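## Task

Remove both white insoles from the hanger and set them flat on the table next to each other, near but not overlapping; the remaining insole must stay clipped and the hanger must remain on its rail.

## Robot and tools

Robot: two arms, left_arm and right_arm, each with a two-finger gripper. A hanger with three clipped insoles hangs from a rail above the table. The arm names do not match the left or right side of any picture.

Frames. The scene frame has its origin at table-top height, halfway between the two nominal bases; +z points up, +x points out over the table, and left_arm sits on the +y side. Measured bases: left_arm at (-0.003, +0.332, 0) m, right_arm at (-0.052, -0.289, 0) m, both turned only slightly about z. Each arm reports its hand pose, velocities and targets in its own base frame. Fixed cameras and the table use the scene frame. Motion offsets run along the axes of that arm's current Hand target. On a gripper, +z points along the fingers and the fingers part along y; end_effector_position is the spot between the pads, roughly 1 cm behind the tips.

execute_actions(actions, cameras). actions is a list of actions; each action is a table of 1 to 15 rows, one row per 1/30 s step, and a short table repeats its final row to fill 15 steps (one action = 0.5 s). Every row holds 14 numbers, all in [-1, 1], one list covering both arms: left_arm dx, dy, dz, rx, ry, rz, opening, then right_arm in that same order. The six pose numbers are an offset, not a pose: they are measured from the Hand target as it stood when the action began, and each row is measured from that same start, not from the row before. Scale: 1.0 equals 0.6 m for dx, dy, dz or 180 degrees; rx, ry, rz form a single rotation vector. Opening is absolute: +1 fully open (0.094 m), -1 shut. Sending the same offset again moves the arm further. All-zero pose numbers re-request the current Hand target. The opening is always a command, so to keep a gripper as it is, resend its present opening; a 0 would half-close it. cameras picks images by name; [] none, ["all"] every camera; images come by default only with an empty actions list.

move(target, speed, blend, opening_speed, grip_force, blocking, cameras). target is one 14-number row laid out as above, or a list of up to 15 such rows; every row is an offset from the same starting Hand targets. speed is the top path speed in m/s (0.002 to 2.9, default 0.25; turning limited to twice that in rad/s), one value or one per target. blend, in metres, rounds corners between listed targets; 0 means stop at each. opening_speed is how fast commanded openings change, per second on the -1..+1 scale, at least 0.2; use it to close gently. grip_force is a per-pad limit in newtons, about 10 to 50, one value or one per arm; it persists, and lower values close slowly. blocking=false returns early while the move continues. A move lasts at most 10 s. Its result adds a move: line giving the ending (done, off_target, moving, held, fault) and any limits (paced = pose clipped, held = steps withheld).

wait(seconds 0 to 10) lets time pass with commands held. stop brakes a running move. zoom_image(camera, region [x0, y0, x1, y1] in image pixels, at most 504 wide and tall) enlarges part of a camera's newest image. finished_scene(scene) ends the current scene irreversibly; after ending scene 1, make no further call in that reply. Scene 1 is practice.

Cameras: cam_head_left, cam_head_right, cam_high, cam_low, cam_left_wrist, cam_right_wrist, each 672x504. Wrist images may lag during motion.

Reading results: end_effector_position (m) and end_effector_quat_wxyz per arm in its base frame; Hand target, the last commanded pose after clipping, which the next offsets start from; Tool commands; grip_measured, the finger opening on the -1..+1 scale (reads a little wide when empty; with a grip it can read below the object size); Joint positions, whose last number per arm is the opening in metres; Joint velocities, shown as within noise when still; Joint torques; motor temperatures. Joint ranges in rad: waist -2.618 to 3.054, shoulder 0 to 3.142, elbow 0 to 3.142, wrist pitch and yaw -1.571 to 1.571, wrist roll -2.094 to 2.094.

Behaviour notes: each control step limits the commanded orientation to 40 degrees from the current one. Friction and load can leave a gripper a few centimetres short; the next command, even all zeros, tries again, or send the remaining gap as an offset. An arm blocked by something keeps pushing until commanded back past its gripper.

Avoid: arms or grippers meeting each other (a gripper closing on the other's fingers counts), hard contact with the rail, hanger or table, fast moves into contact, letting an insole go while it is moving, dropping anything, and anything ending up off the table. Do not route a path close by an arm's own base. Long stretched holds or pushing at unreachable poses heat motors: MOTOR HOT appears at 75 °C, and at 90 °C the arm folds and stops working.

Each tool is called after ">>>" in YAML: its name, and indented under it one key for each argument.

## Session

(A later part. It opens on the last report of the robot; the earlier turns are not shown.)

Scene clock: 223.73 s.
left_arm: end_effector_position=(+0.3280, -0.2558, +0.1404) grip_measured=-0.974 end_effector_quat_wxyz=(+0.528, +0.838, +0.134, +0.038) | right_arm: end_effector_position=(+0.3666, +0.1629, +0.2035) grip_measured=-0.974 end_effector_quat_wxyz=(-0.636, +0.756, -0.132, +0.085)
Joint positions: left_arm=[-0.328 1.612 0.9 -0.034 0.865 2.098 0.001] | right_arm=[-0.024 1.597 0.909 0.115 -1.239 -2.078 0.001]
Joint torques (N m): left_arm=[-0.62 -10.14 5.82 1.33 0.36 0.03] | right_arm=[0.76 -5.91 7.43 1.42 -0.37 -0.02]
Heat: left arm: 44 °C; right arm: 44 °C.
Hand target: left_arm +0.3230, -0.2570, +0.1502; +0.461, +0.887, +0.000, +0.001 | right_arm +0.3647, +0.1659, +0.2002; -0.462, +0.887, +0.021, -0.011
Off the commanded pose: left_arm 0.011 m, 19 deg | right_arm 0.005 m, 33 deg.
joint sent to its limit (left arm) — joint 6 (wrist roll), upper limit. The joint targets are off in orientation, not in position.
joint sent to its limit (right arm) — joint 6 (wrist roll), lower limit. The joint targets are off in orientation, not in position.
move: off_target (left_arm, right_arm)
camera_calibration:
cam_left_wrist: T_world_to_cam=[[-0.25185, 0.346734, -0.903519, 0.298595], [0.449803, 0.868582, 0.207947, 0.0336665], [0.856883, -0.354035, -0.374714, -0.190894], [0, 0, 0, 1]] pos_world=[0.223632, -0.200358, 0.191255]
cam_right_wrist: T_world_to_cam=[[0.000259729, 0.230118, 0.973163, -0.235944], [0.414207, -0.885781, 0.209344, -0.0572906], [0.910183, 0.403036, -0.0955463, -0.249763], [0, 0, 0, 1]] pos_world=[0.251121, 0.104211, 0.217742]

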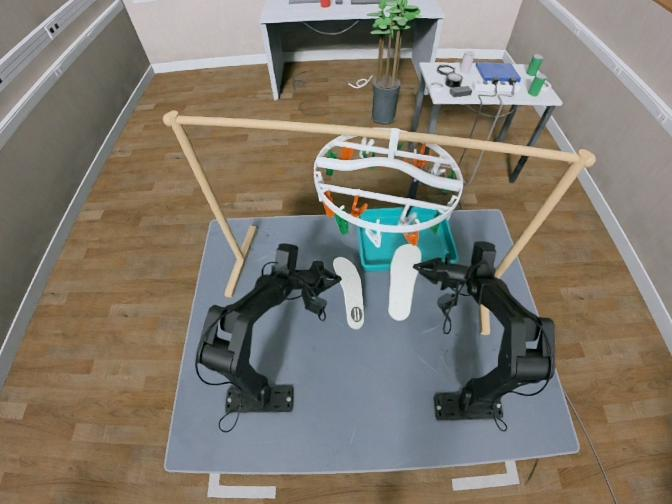

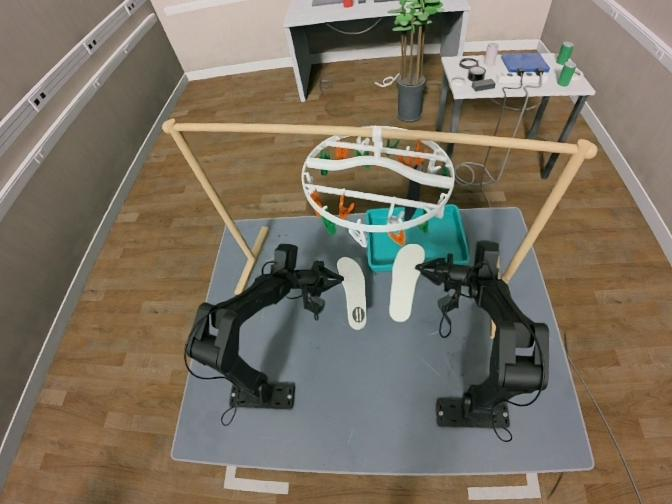

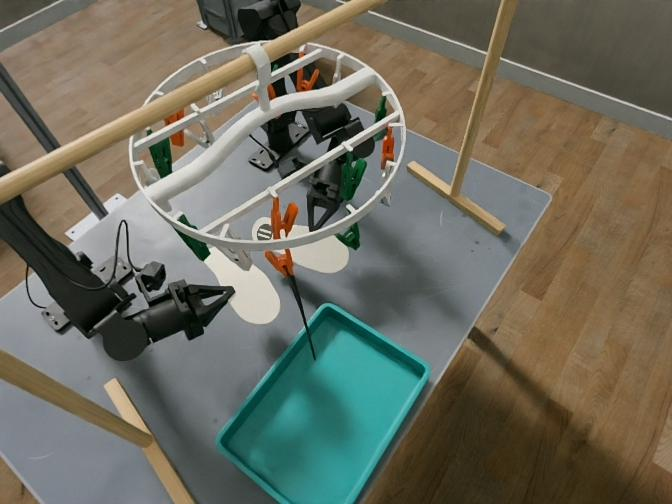

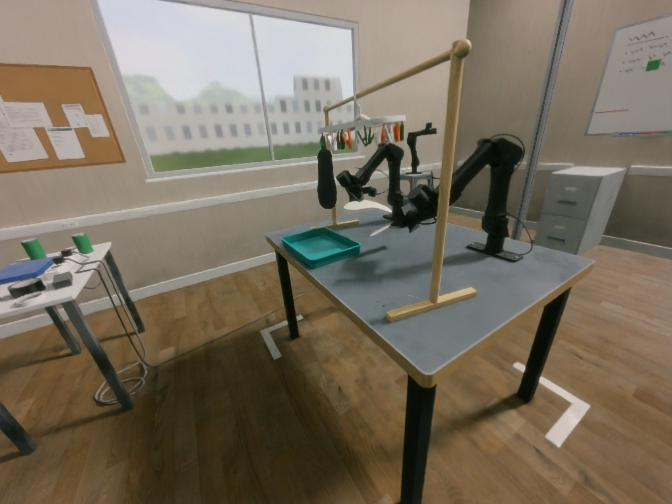

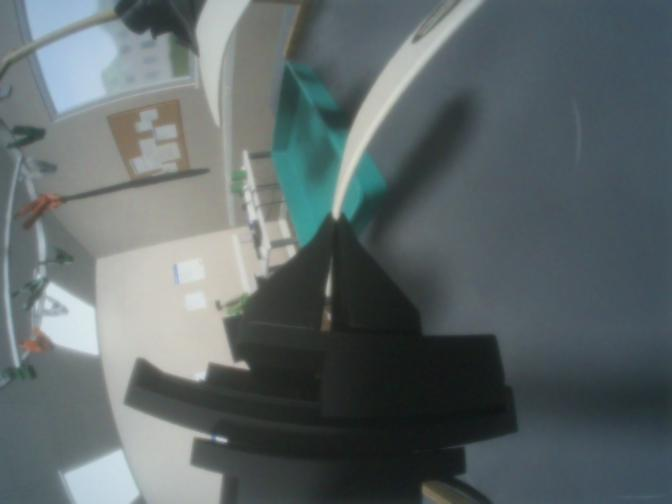

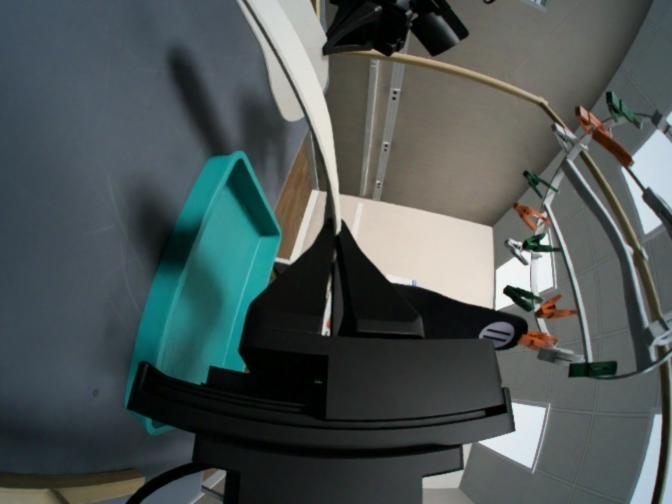

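>>> move:
  target:
    - [-0.08,0,0,0,0,-0.5,-1,-0.08,0.02,0.015,0,0,0.5,-1]
    - [-0.17,0,0,0,0,-1,-1,-0.17,0.0546,0.0383,0,0,1,-1]
  blend: [0.03,0]
  speed: 0.5
  cameras: ["all"]

Scene clock: 256.20 s.
left_arm: end_effector_position=(+0.2246, -0.2565, +0.1462) grip_measured=-0.974 end_effector_quat_wxyz=(-0.007, -0.006, +0.889, -0.457) | right_arm: end_effector_position=(+0.2664, +0.1589, +0.1577) grip_measured=-0.974 end_effector_quat_wxyz=(-0.020, -0.014, +0.888, +0.459)
Joint positions: left_arm=[-0.457 1.387 0.878 -0.518 0.823 -0.713 0.001] | right_arm=[0.04 1.61 1.169 -1.157 -0.955 -0.005 0.001]
Joint torques (N m): left_arm=[-0.7 -7.82 4.42 1.42 0.41 -0.03] | right_arm=[0.59 -8.1 5.3 0.44 -0.58 -0.02]
Heat: left arm: 41 °C; right arm: 42 °C.
Hand target: left_arm +0.2210, -0.2570, +0.1500; +0.001, +0.000, +0.887, -0.461 | right_arm +0.2628, +0.1612, +0.1602; -0.011, -0.021, +0.887, +0.462
Off the commanded pose: left_arm 0.005 m, 1 deg | right_arm 0.005 m, 1 deg.
move: done
camera_calibration:
cam_left_wrist: T_world_to_cam=[[0.0979347, -0.614257, 0.783005, -0.293482], [-0.638992, 0.564369, 0.522663, 0.200087], [-0.762954, -0.551521, -0.337234, 0.207304], [0, 0, 0, 1]] pos_world=[0.314759, -0.178863, 0.19513]
cam_right_wrist: T_world_to_cam=[[0.111276, -0.533046, -0.838737, 0.187094], [-0.620336, -0.696618, 0.360425, 0.212002], [-0.776402, 0.480192, -0.408185, 0.325079], [0, 0, 0, 1]] pos_world=[0.363086, 0.091314, 0.213204]

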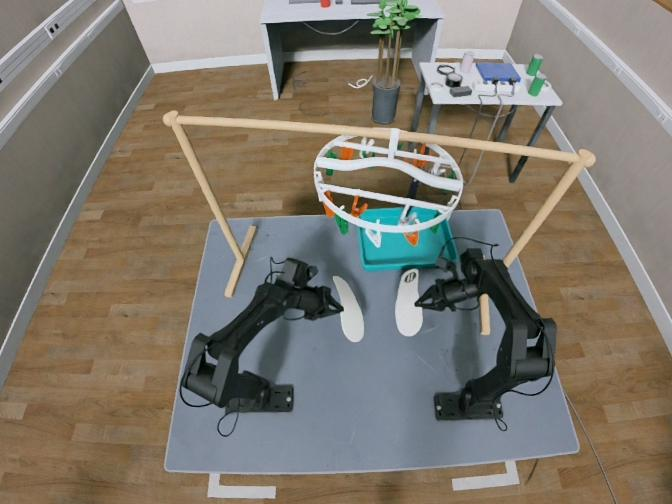

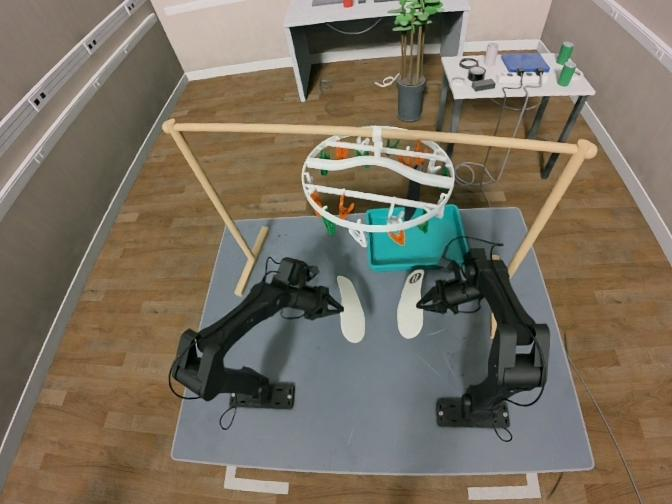

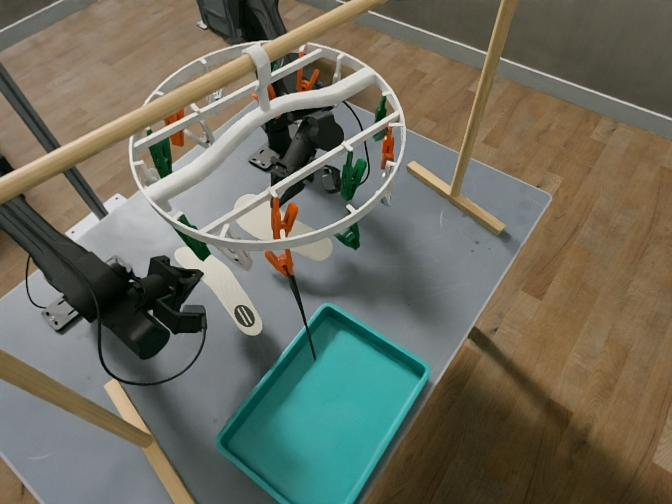

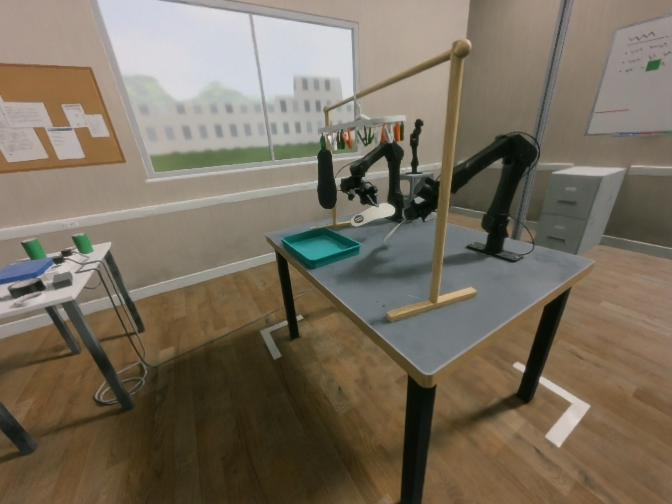

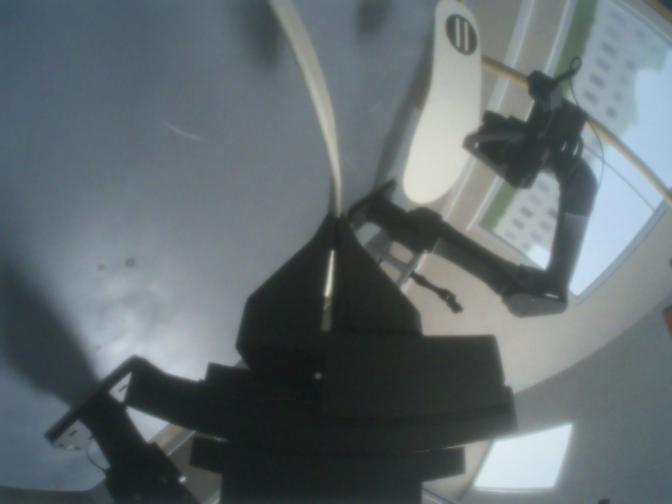

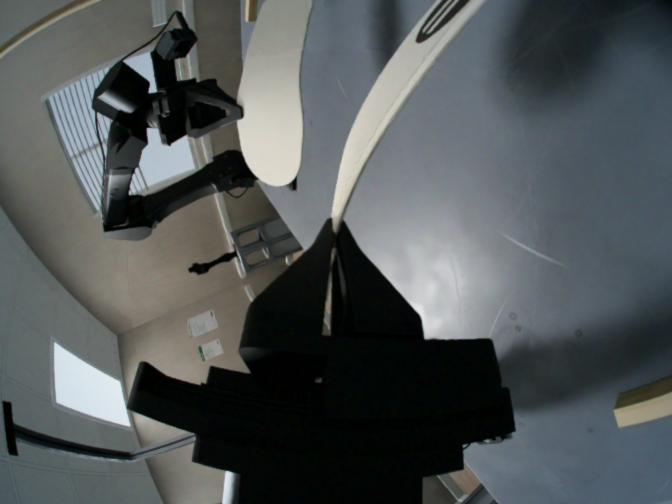

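>>> move:
  target: [0,0.1078,0.1367,0,0,0,-1,0,-0.088,0.1939,0,0,0,-1]
  speed: 0.2
  cameras: ["all"]

>>> zoom_image:
  camera: "cam_head_left"
  region: [270, 240, 480, 380]

>>> zoom_image:
  camera: "cam_low"
  region: [320, 170, 460, 270]

Scene clock: 275.73 s.
left_arm: end_effector_position=(+0.2256, -0.2872, +0.0582) grip_measured=-0.974 end_effector_quat_wxyz=(+0.009, +0.002, +0.885, -0.466) | right_arm: end_effector_position=(+0.2655, +0.2247, +0.0559) grip_measured=-0.974 end_effector_quat_wxyz=(-0.005, -0.020, +0.887, +0.462)
Joint positions: left_arm=[-0.559 1.609 0.644 0.066 0.765 -0.834 0.001] | right_arm=[0.274 1.718 0.821 -0.345 -0.92 0.393 0.001]
Joint torques (N m): left_arm=[-0.72 -5.16 3.48 1.58 0.32 -0.02] | right_arm=[0.76 -5.94 4.78 0.99 -0.51 0]
Heat: left arm: 41 °C; right arm: 39 °C.
Hand target: left_arm +0.2211, -0.2870, +0.0500; +0.001, +0.000, +0.887, -0.461 | right_arm +0.2597, +0.2262, +0.0502; -0.011, -0.021, +0.887, +0.462
Off the commanded pose: left_arm 0.009 m, 1 deg | right_arm 0.008 m, 1 deg.
move: done
camera_calibration:
cam_left_wrist: T_world_to_cam=[[0.0697113, -0.597786, 0.798619, -0.233497], [-0.656841, 0.575025, 0.487756, 0.273179], [-0.750799, -0.558568, -0.352565, 0.157584], [0, 0, 0, 1]] pos_world=[0.314027, -0.208644, 0.108789]
cam_right_wrist: T_world_to_cam=[[0.137935, -0.527678, -0.83817, 0.128554], [-0.634035, -0.697179, 0.334575, 0.29916], [-0.760903, 0.48528, -0.430732, 0.247267], [0, 0, 0, 1]] pos_world=[0.360092, 0.15641, 0.114165]

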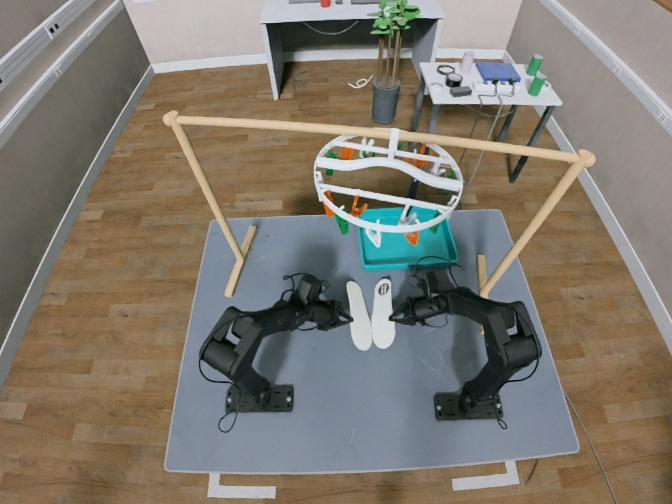

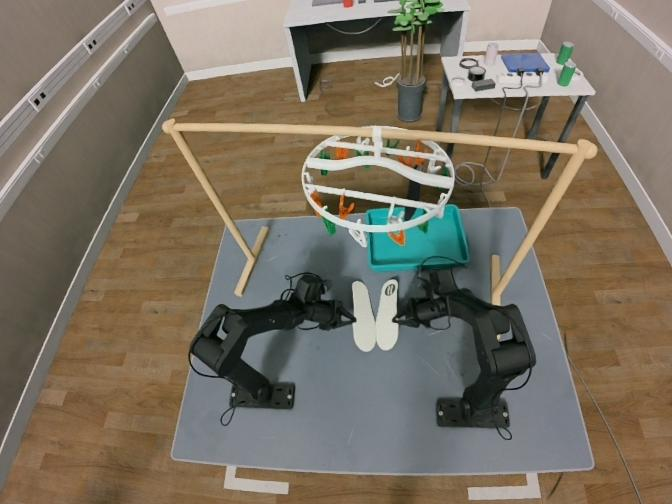

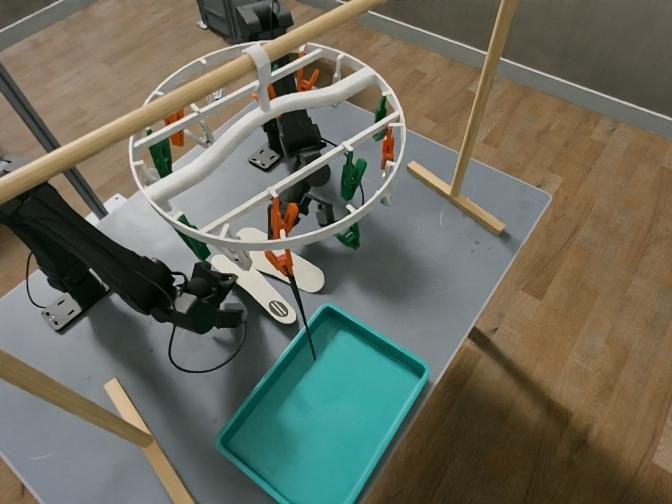

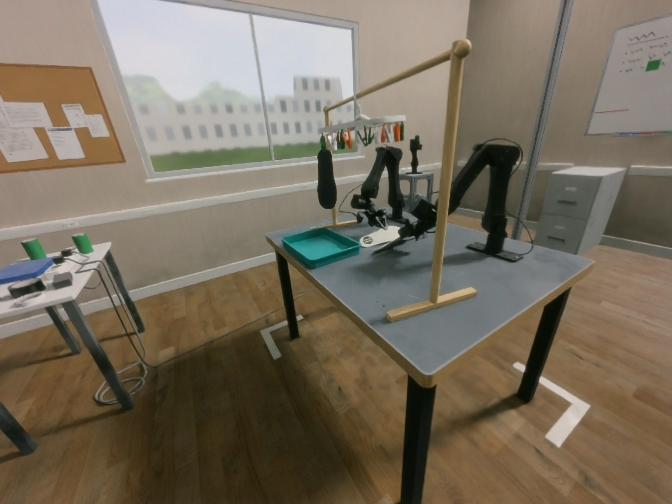

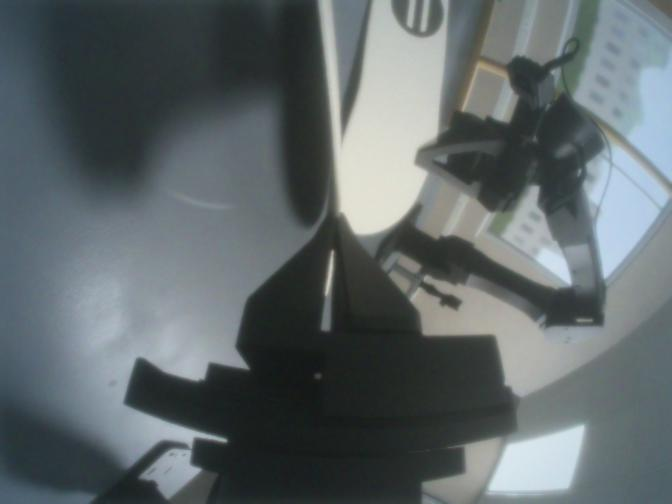

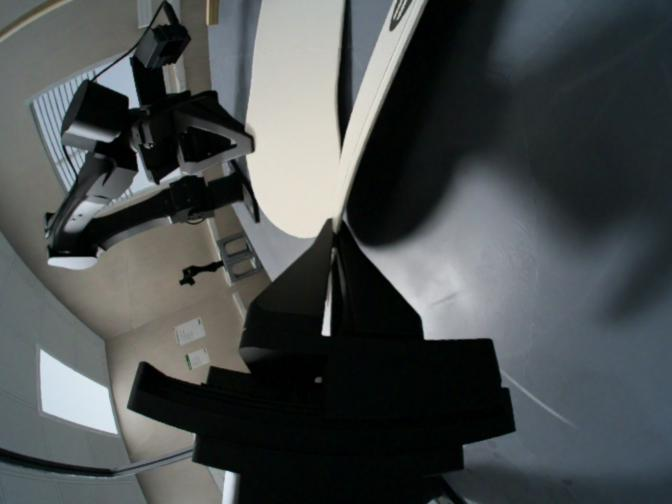

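Scaled by 2.400.

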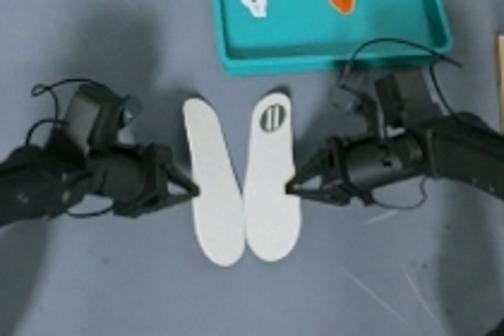

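Scaled by 3.600.

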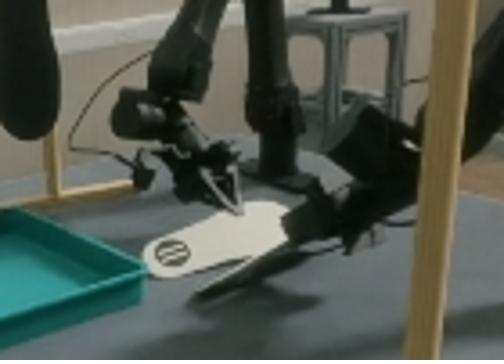

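>>> move:
  target: [0,0.0486,0.0178,0,0,0,-1,0,-0.0524,0.0123,0,0,0,-1]
  speed: 0.06
  cameras: ["cam_head_left","cam_low","cam_left_wrist","cam_right_wrist"]

>>> zoom_image:
  camera: "cam_head_left"
  region: [270, 240, 480, 380]

>>> zoom_image:
  camera: "cam_low"
  region: [320, 170, 460, 270]

Scene clock: 284.80 s.
left_arm: end_effector_position=(+0.2239, -0.2815, +0.0265) grip_measured=-0.974 end_effector_quat_wxyz=(+0.005, -0.003, +0.887, -0.462) | right_arm: end_effector_position=(+0.2642, +0.2157, +0.0260) grip_measured=-0.974 end_effector_quat_wxyz=(-0.006, -0.021, +0.889, +0.457)
Joint positions: left_arm=[-0.546 1.706 0.586 0.201 0.767 -0.824 0.001] | right_arm=[0.247 1.798 0.778 -0.266 -0.92 0.342 0.001]
Joint torques (N m): left_arm=[0.59 -5.3 3.02 1.57 0.44 0.2] | right_arm=[-0.51 -5.44 4.45 0.9 -0.64 -0.16]
Heat: left arm: 42 °C; right arm: 39 °C.
Hand target: left_arm +0.2211, -0.2790, +0.0200; +0.001, +0.000, +0.887, -0.461 | right_arm +0.2602, +0.2141, +0.0202; -0.011, -0.021, +0.887, +0.462
Off the commanded pose: left_arm 0.008 m, 1 deg | right_arm 0.007 m, 1 deg.
move: done
camera_calibration:
cam_left_wrist: T_world_to_cam=[[0.0817428, -0.604835, 0.792144, -0.209084], [-0.655247, 0.566272, 0.499988, 0.281018], [-0.750979, -0.55992, -0.350028, 0.147945], [0, 0, 0, 1]] pos_world=[0.312331, -0.202757, 0.0769039]
cam_right_wrist: T_world_to_cam=[[0.137935, -0.535789, -0.833009, 0.100547], [-0.631349, -0.695591, 0.342859, 0.300815], [-0.763134, 0.478627, -0.434216, 0.239859], [0, 0, 0, 1]] pos_world=[0.359094, 0.148314, 0.0847701]
Images, in order (width x height): cam_head_left 672x504, cam_low 672x504, cam_left_wrist 672x504, cam_right_wrist 672x504.

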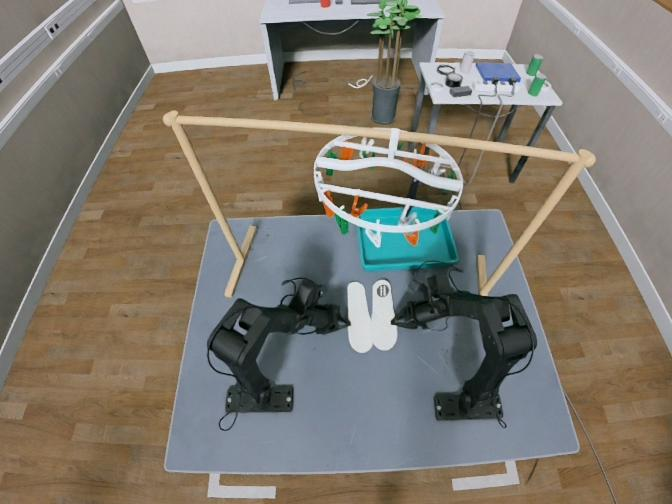

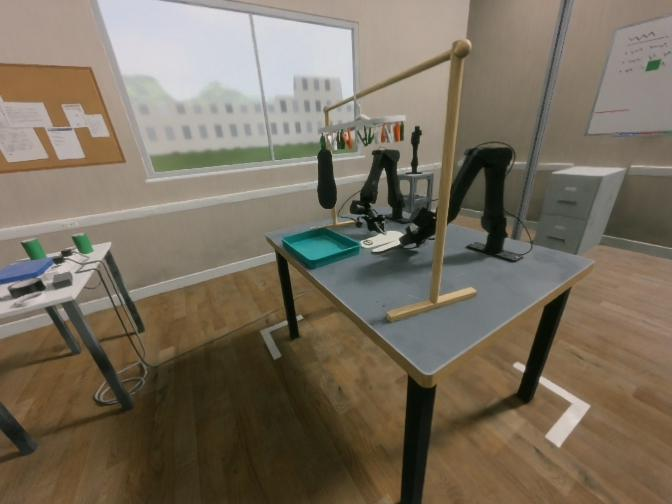

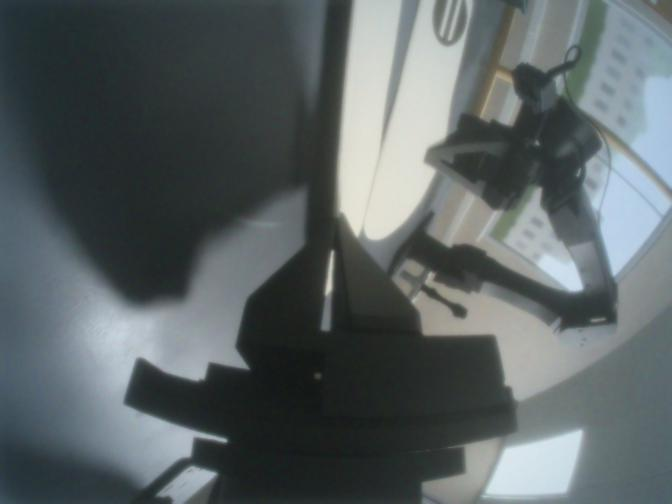

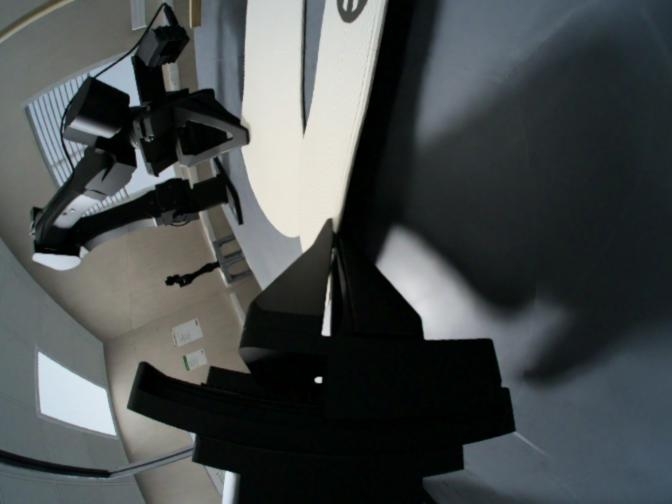

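Scaled by 2.400.

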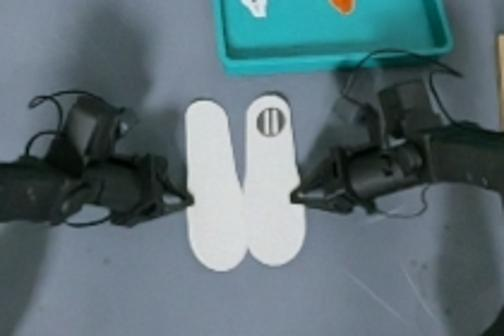

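Scaled by 3.600.

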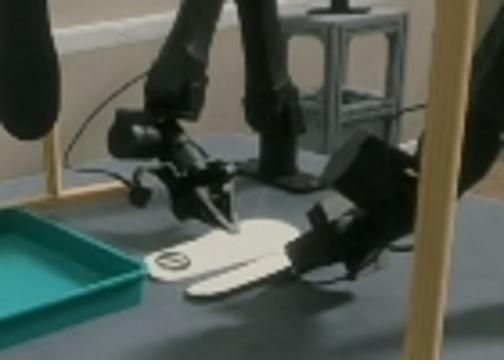

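>>> move:
  target: [0,0.0115,-0.0164,0,0,0,-1,0,-0.0115,-0.0164,0,0,0,-1]
  speed: 0.06
  cameras: ["cam_head_left","cam_left_wrist"]

>>> zoom_image:
  camera: "cam_head_left"
  region: [310, 260, 430, 370]

Scene clock: 293.53 s.
left_arm: end_effector_position=(+0.2271, -0.2711, +0.0243) grip_measured=-0.974 end_effector_quat_wxyz=(+0.011, -0.001, +0.886, -0.464) | right_arm: end_effector_position=(+0.2681, +0.2042, +0.0257) grip_measured=-0.974 end_effector_quat_wxyz=(+0.006, -0.027, +0.889, +0.458)
Joint positions: left_arm=[-0.506 1.706 0.572 0.195 0.789 -0.779 0.001] | right_arm=[0.205 1.798 0.778 -0.293 -0.927 0.274 0.001]
Joint torques (N m): left_arm=[0.68 -6.68 2.82 1.26 0.5 0.18] | right_arm=[-0.59 -5.24 5.08 0.53 -0.7 -0.17]
Heat: left arm: 42 °C; right arm: 39 °C.
Hand target: left_arm +0.2212, -0.2670, +0.0200; +0.001, +0.000, +0.887, -0.461 | right_arm +0.2608, +0.2021, +0.0202; -0.011, -0.021, +0.887, +0.462
Off the commanded pose: left_arm 0.008 m, 1 deg | right_arm 0.009 m, 2 deg.
move: done
camera_calibration:
cam_left_wrist: T_world_to_cam=[[0.0733786, -0.601042, 0.795842, -0.198521], [-0.661278, 0.568024, 0.489959, 0.280508], [-0.746543, -0.562226, -0.355775, 0.153855], [0, 0, 0, 1]] pos_world=[0.31492, -0.192153, 0.0752924]
Images, in order (width x height): cam_head_left 672x504, cam_left_wrist 672x504.

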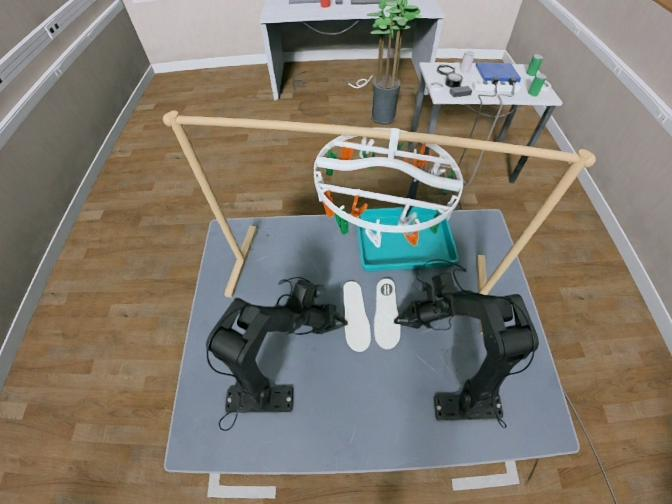

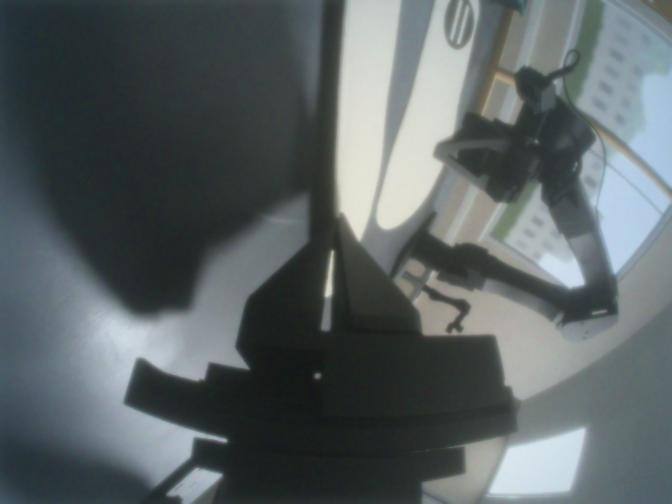

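Scaled by 4.200.

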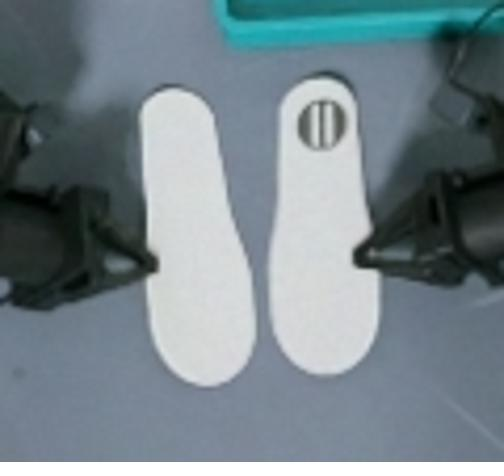

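>>> move:
  target:
    - [0,0,0,0,0,0,-0.75,0,0,0,0,0,0,-0.75]
    - [0,0.082,-0.1053,0,0,0,-0.75,0,-0.082,-0.1053,0,0,0,-0.75]
  speed: 0.08
  cameras: ["cam_head_left","cam_low","cam_high"]

>>> zoom_image:
  camera: "cam_head_left"
  region: [310, 260, 430, 370]

>>> zoom_image:
  camera: "cam_low"
  region: [320, 170, 460, 270]

Scene clock: 304.07 s.
left_arm: end_effector_position=(+0.2189, -0.1898, +0.0139) grip_measured=-0.752 end_effector_quat_wxyz=(-0.003, -0.002, +0.884, -0.468) | right_arm: end_effector_position=(+0.2591, +0.1234, +0.0156) grip_measured=-0.752 end_effector_quat_wxyz=(-0.012, -0.019, +0.888, +0.459)
Joint positions: left_arm=[-0.188 1.68 0.539 -0.168 0.95 -0.328 0.012] | right_arm=[-0.092 1.896 0.861 -0.73 -0.94 -0.233 0.012]
Joint torques (N m): left_arm=[0.62 -7.24 4.08 0.54 0.35 0.17] | right_arm=[-0.38 -5.35 7.41 -0.18 -0.57 -0.16]
Heat: left arm: 41 °C; right arm: 38 °C.
Hand target: left_arm +0.2211, -0.1870, +0.0160; +0.001, +0.000, +0.887, -0.461 | right_arm +0.2646, +0.1223, +0.0161; -0.011, -0.021, +0.887, +0.462
Off the commanded pose: left_arm 0.004 m, 1 deg | right_arm 0.006 m, 0 deg.
move: done
Images, in order (width x height): cam_head_left 672x504, cam_high 672x504, cam_low 672x504.

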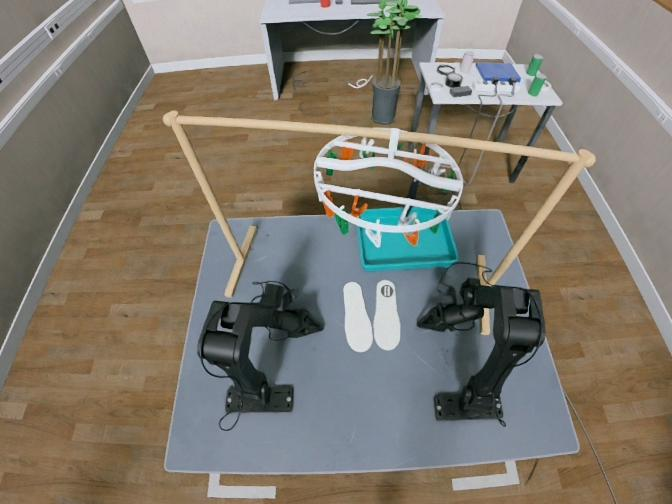

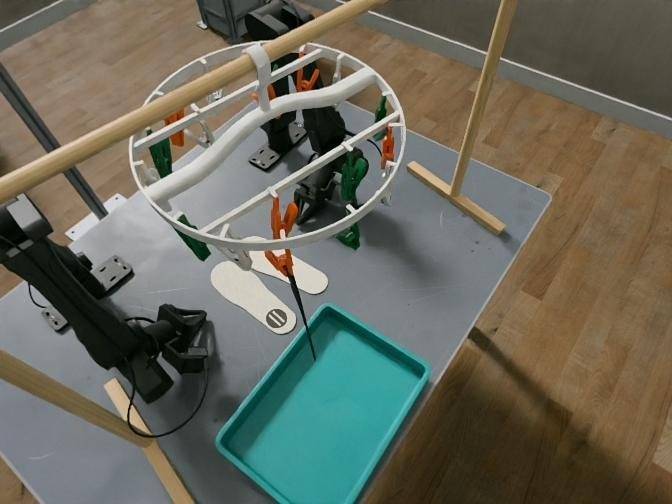

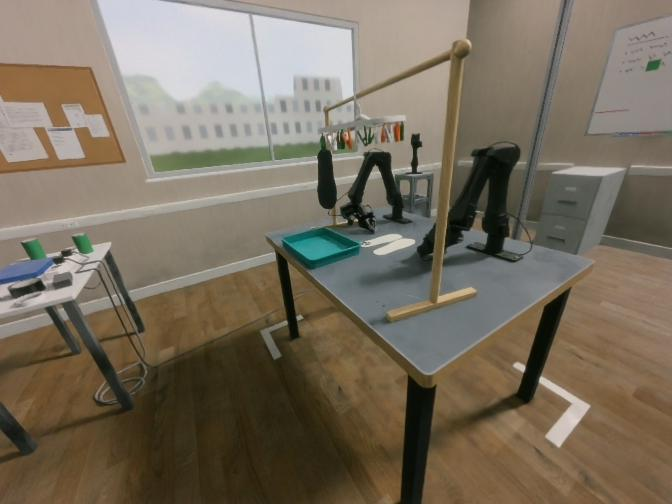

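Scaled by 4.200.

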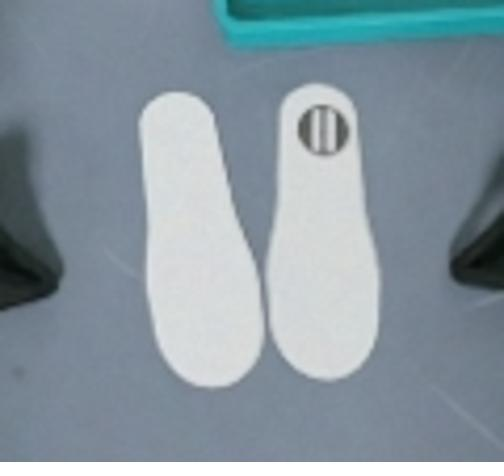

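Scaled by 3.600.

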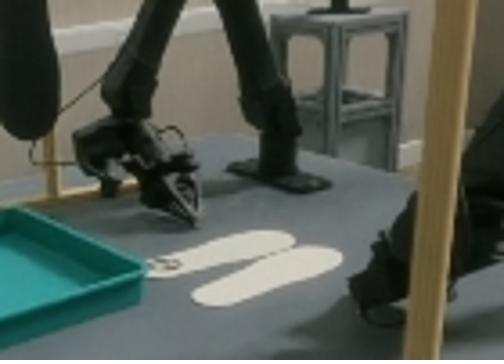

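>>> finished_scene:
  scene: 2

The scene is finished: the task was done.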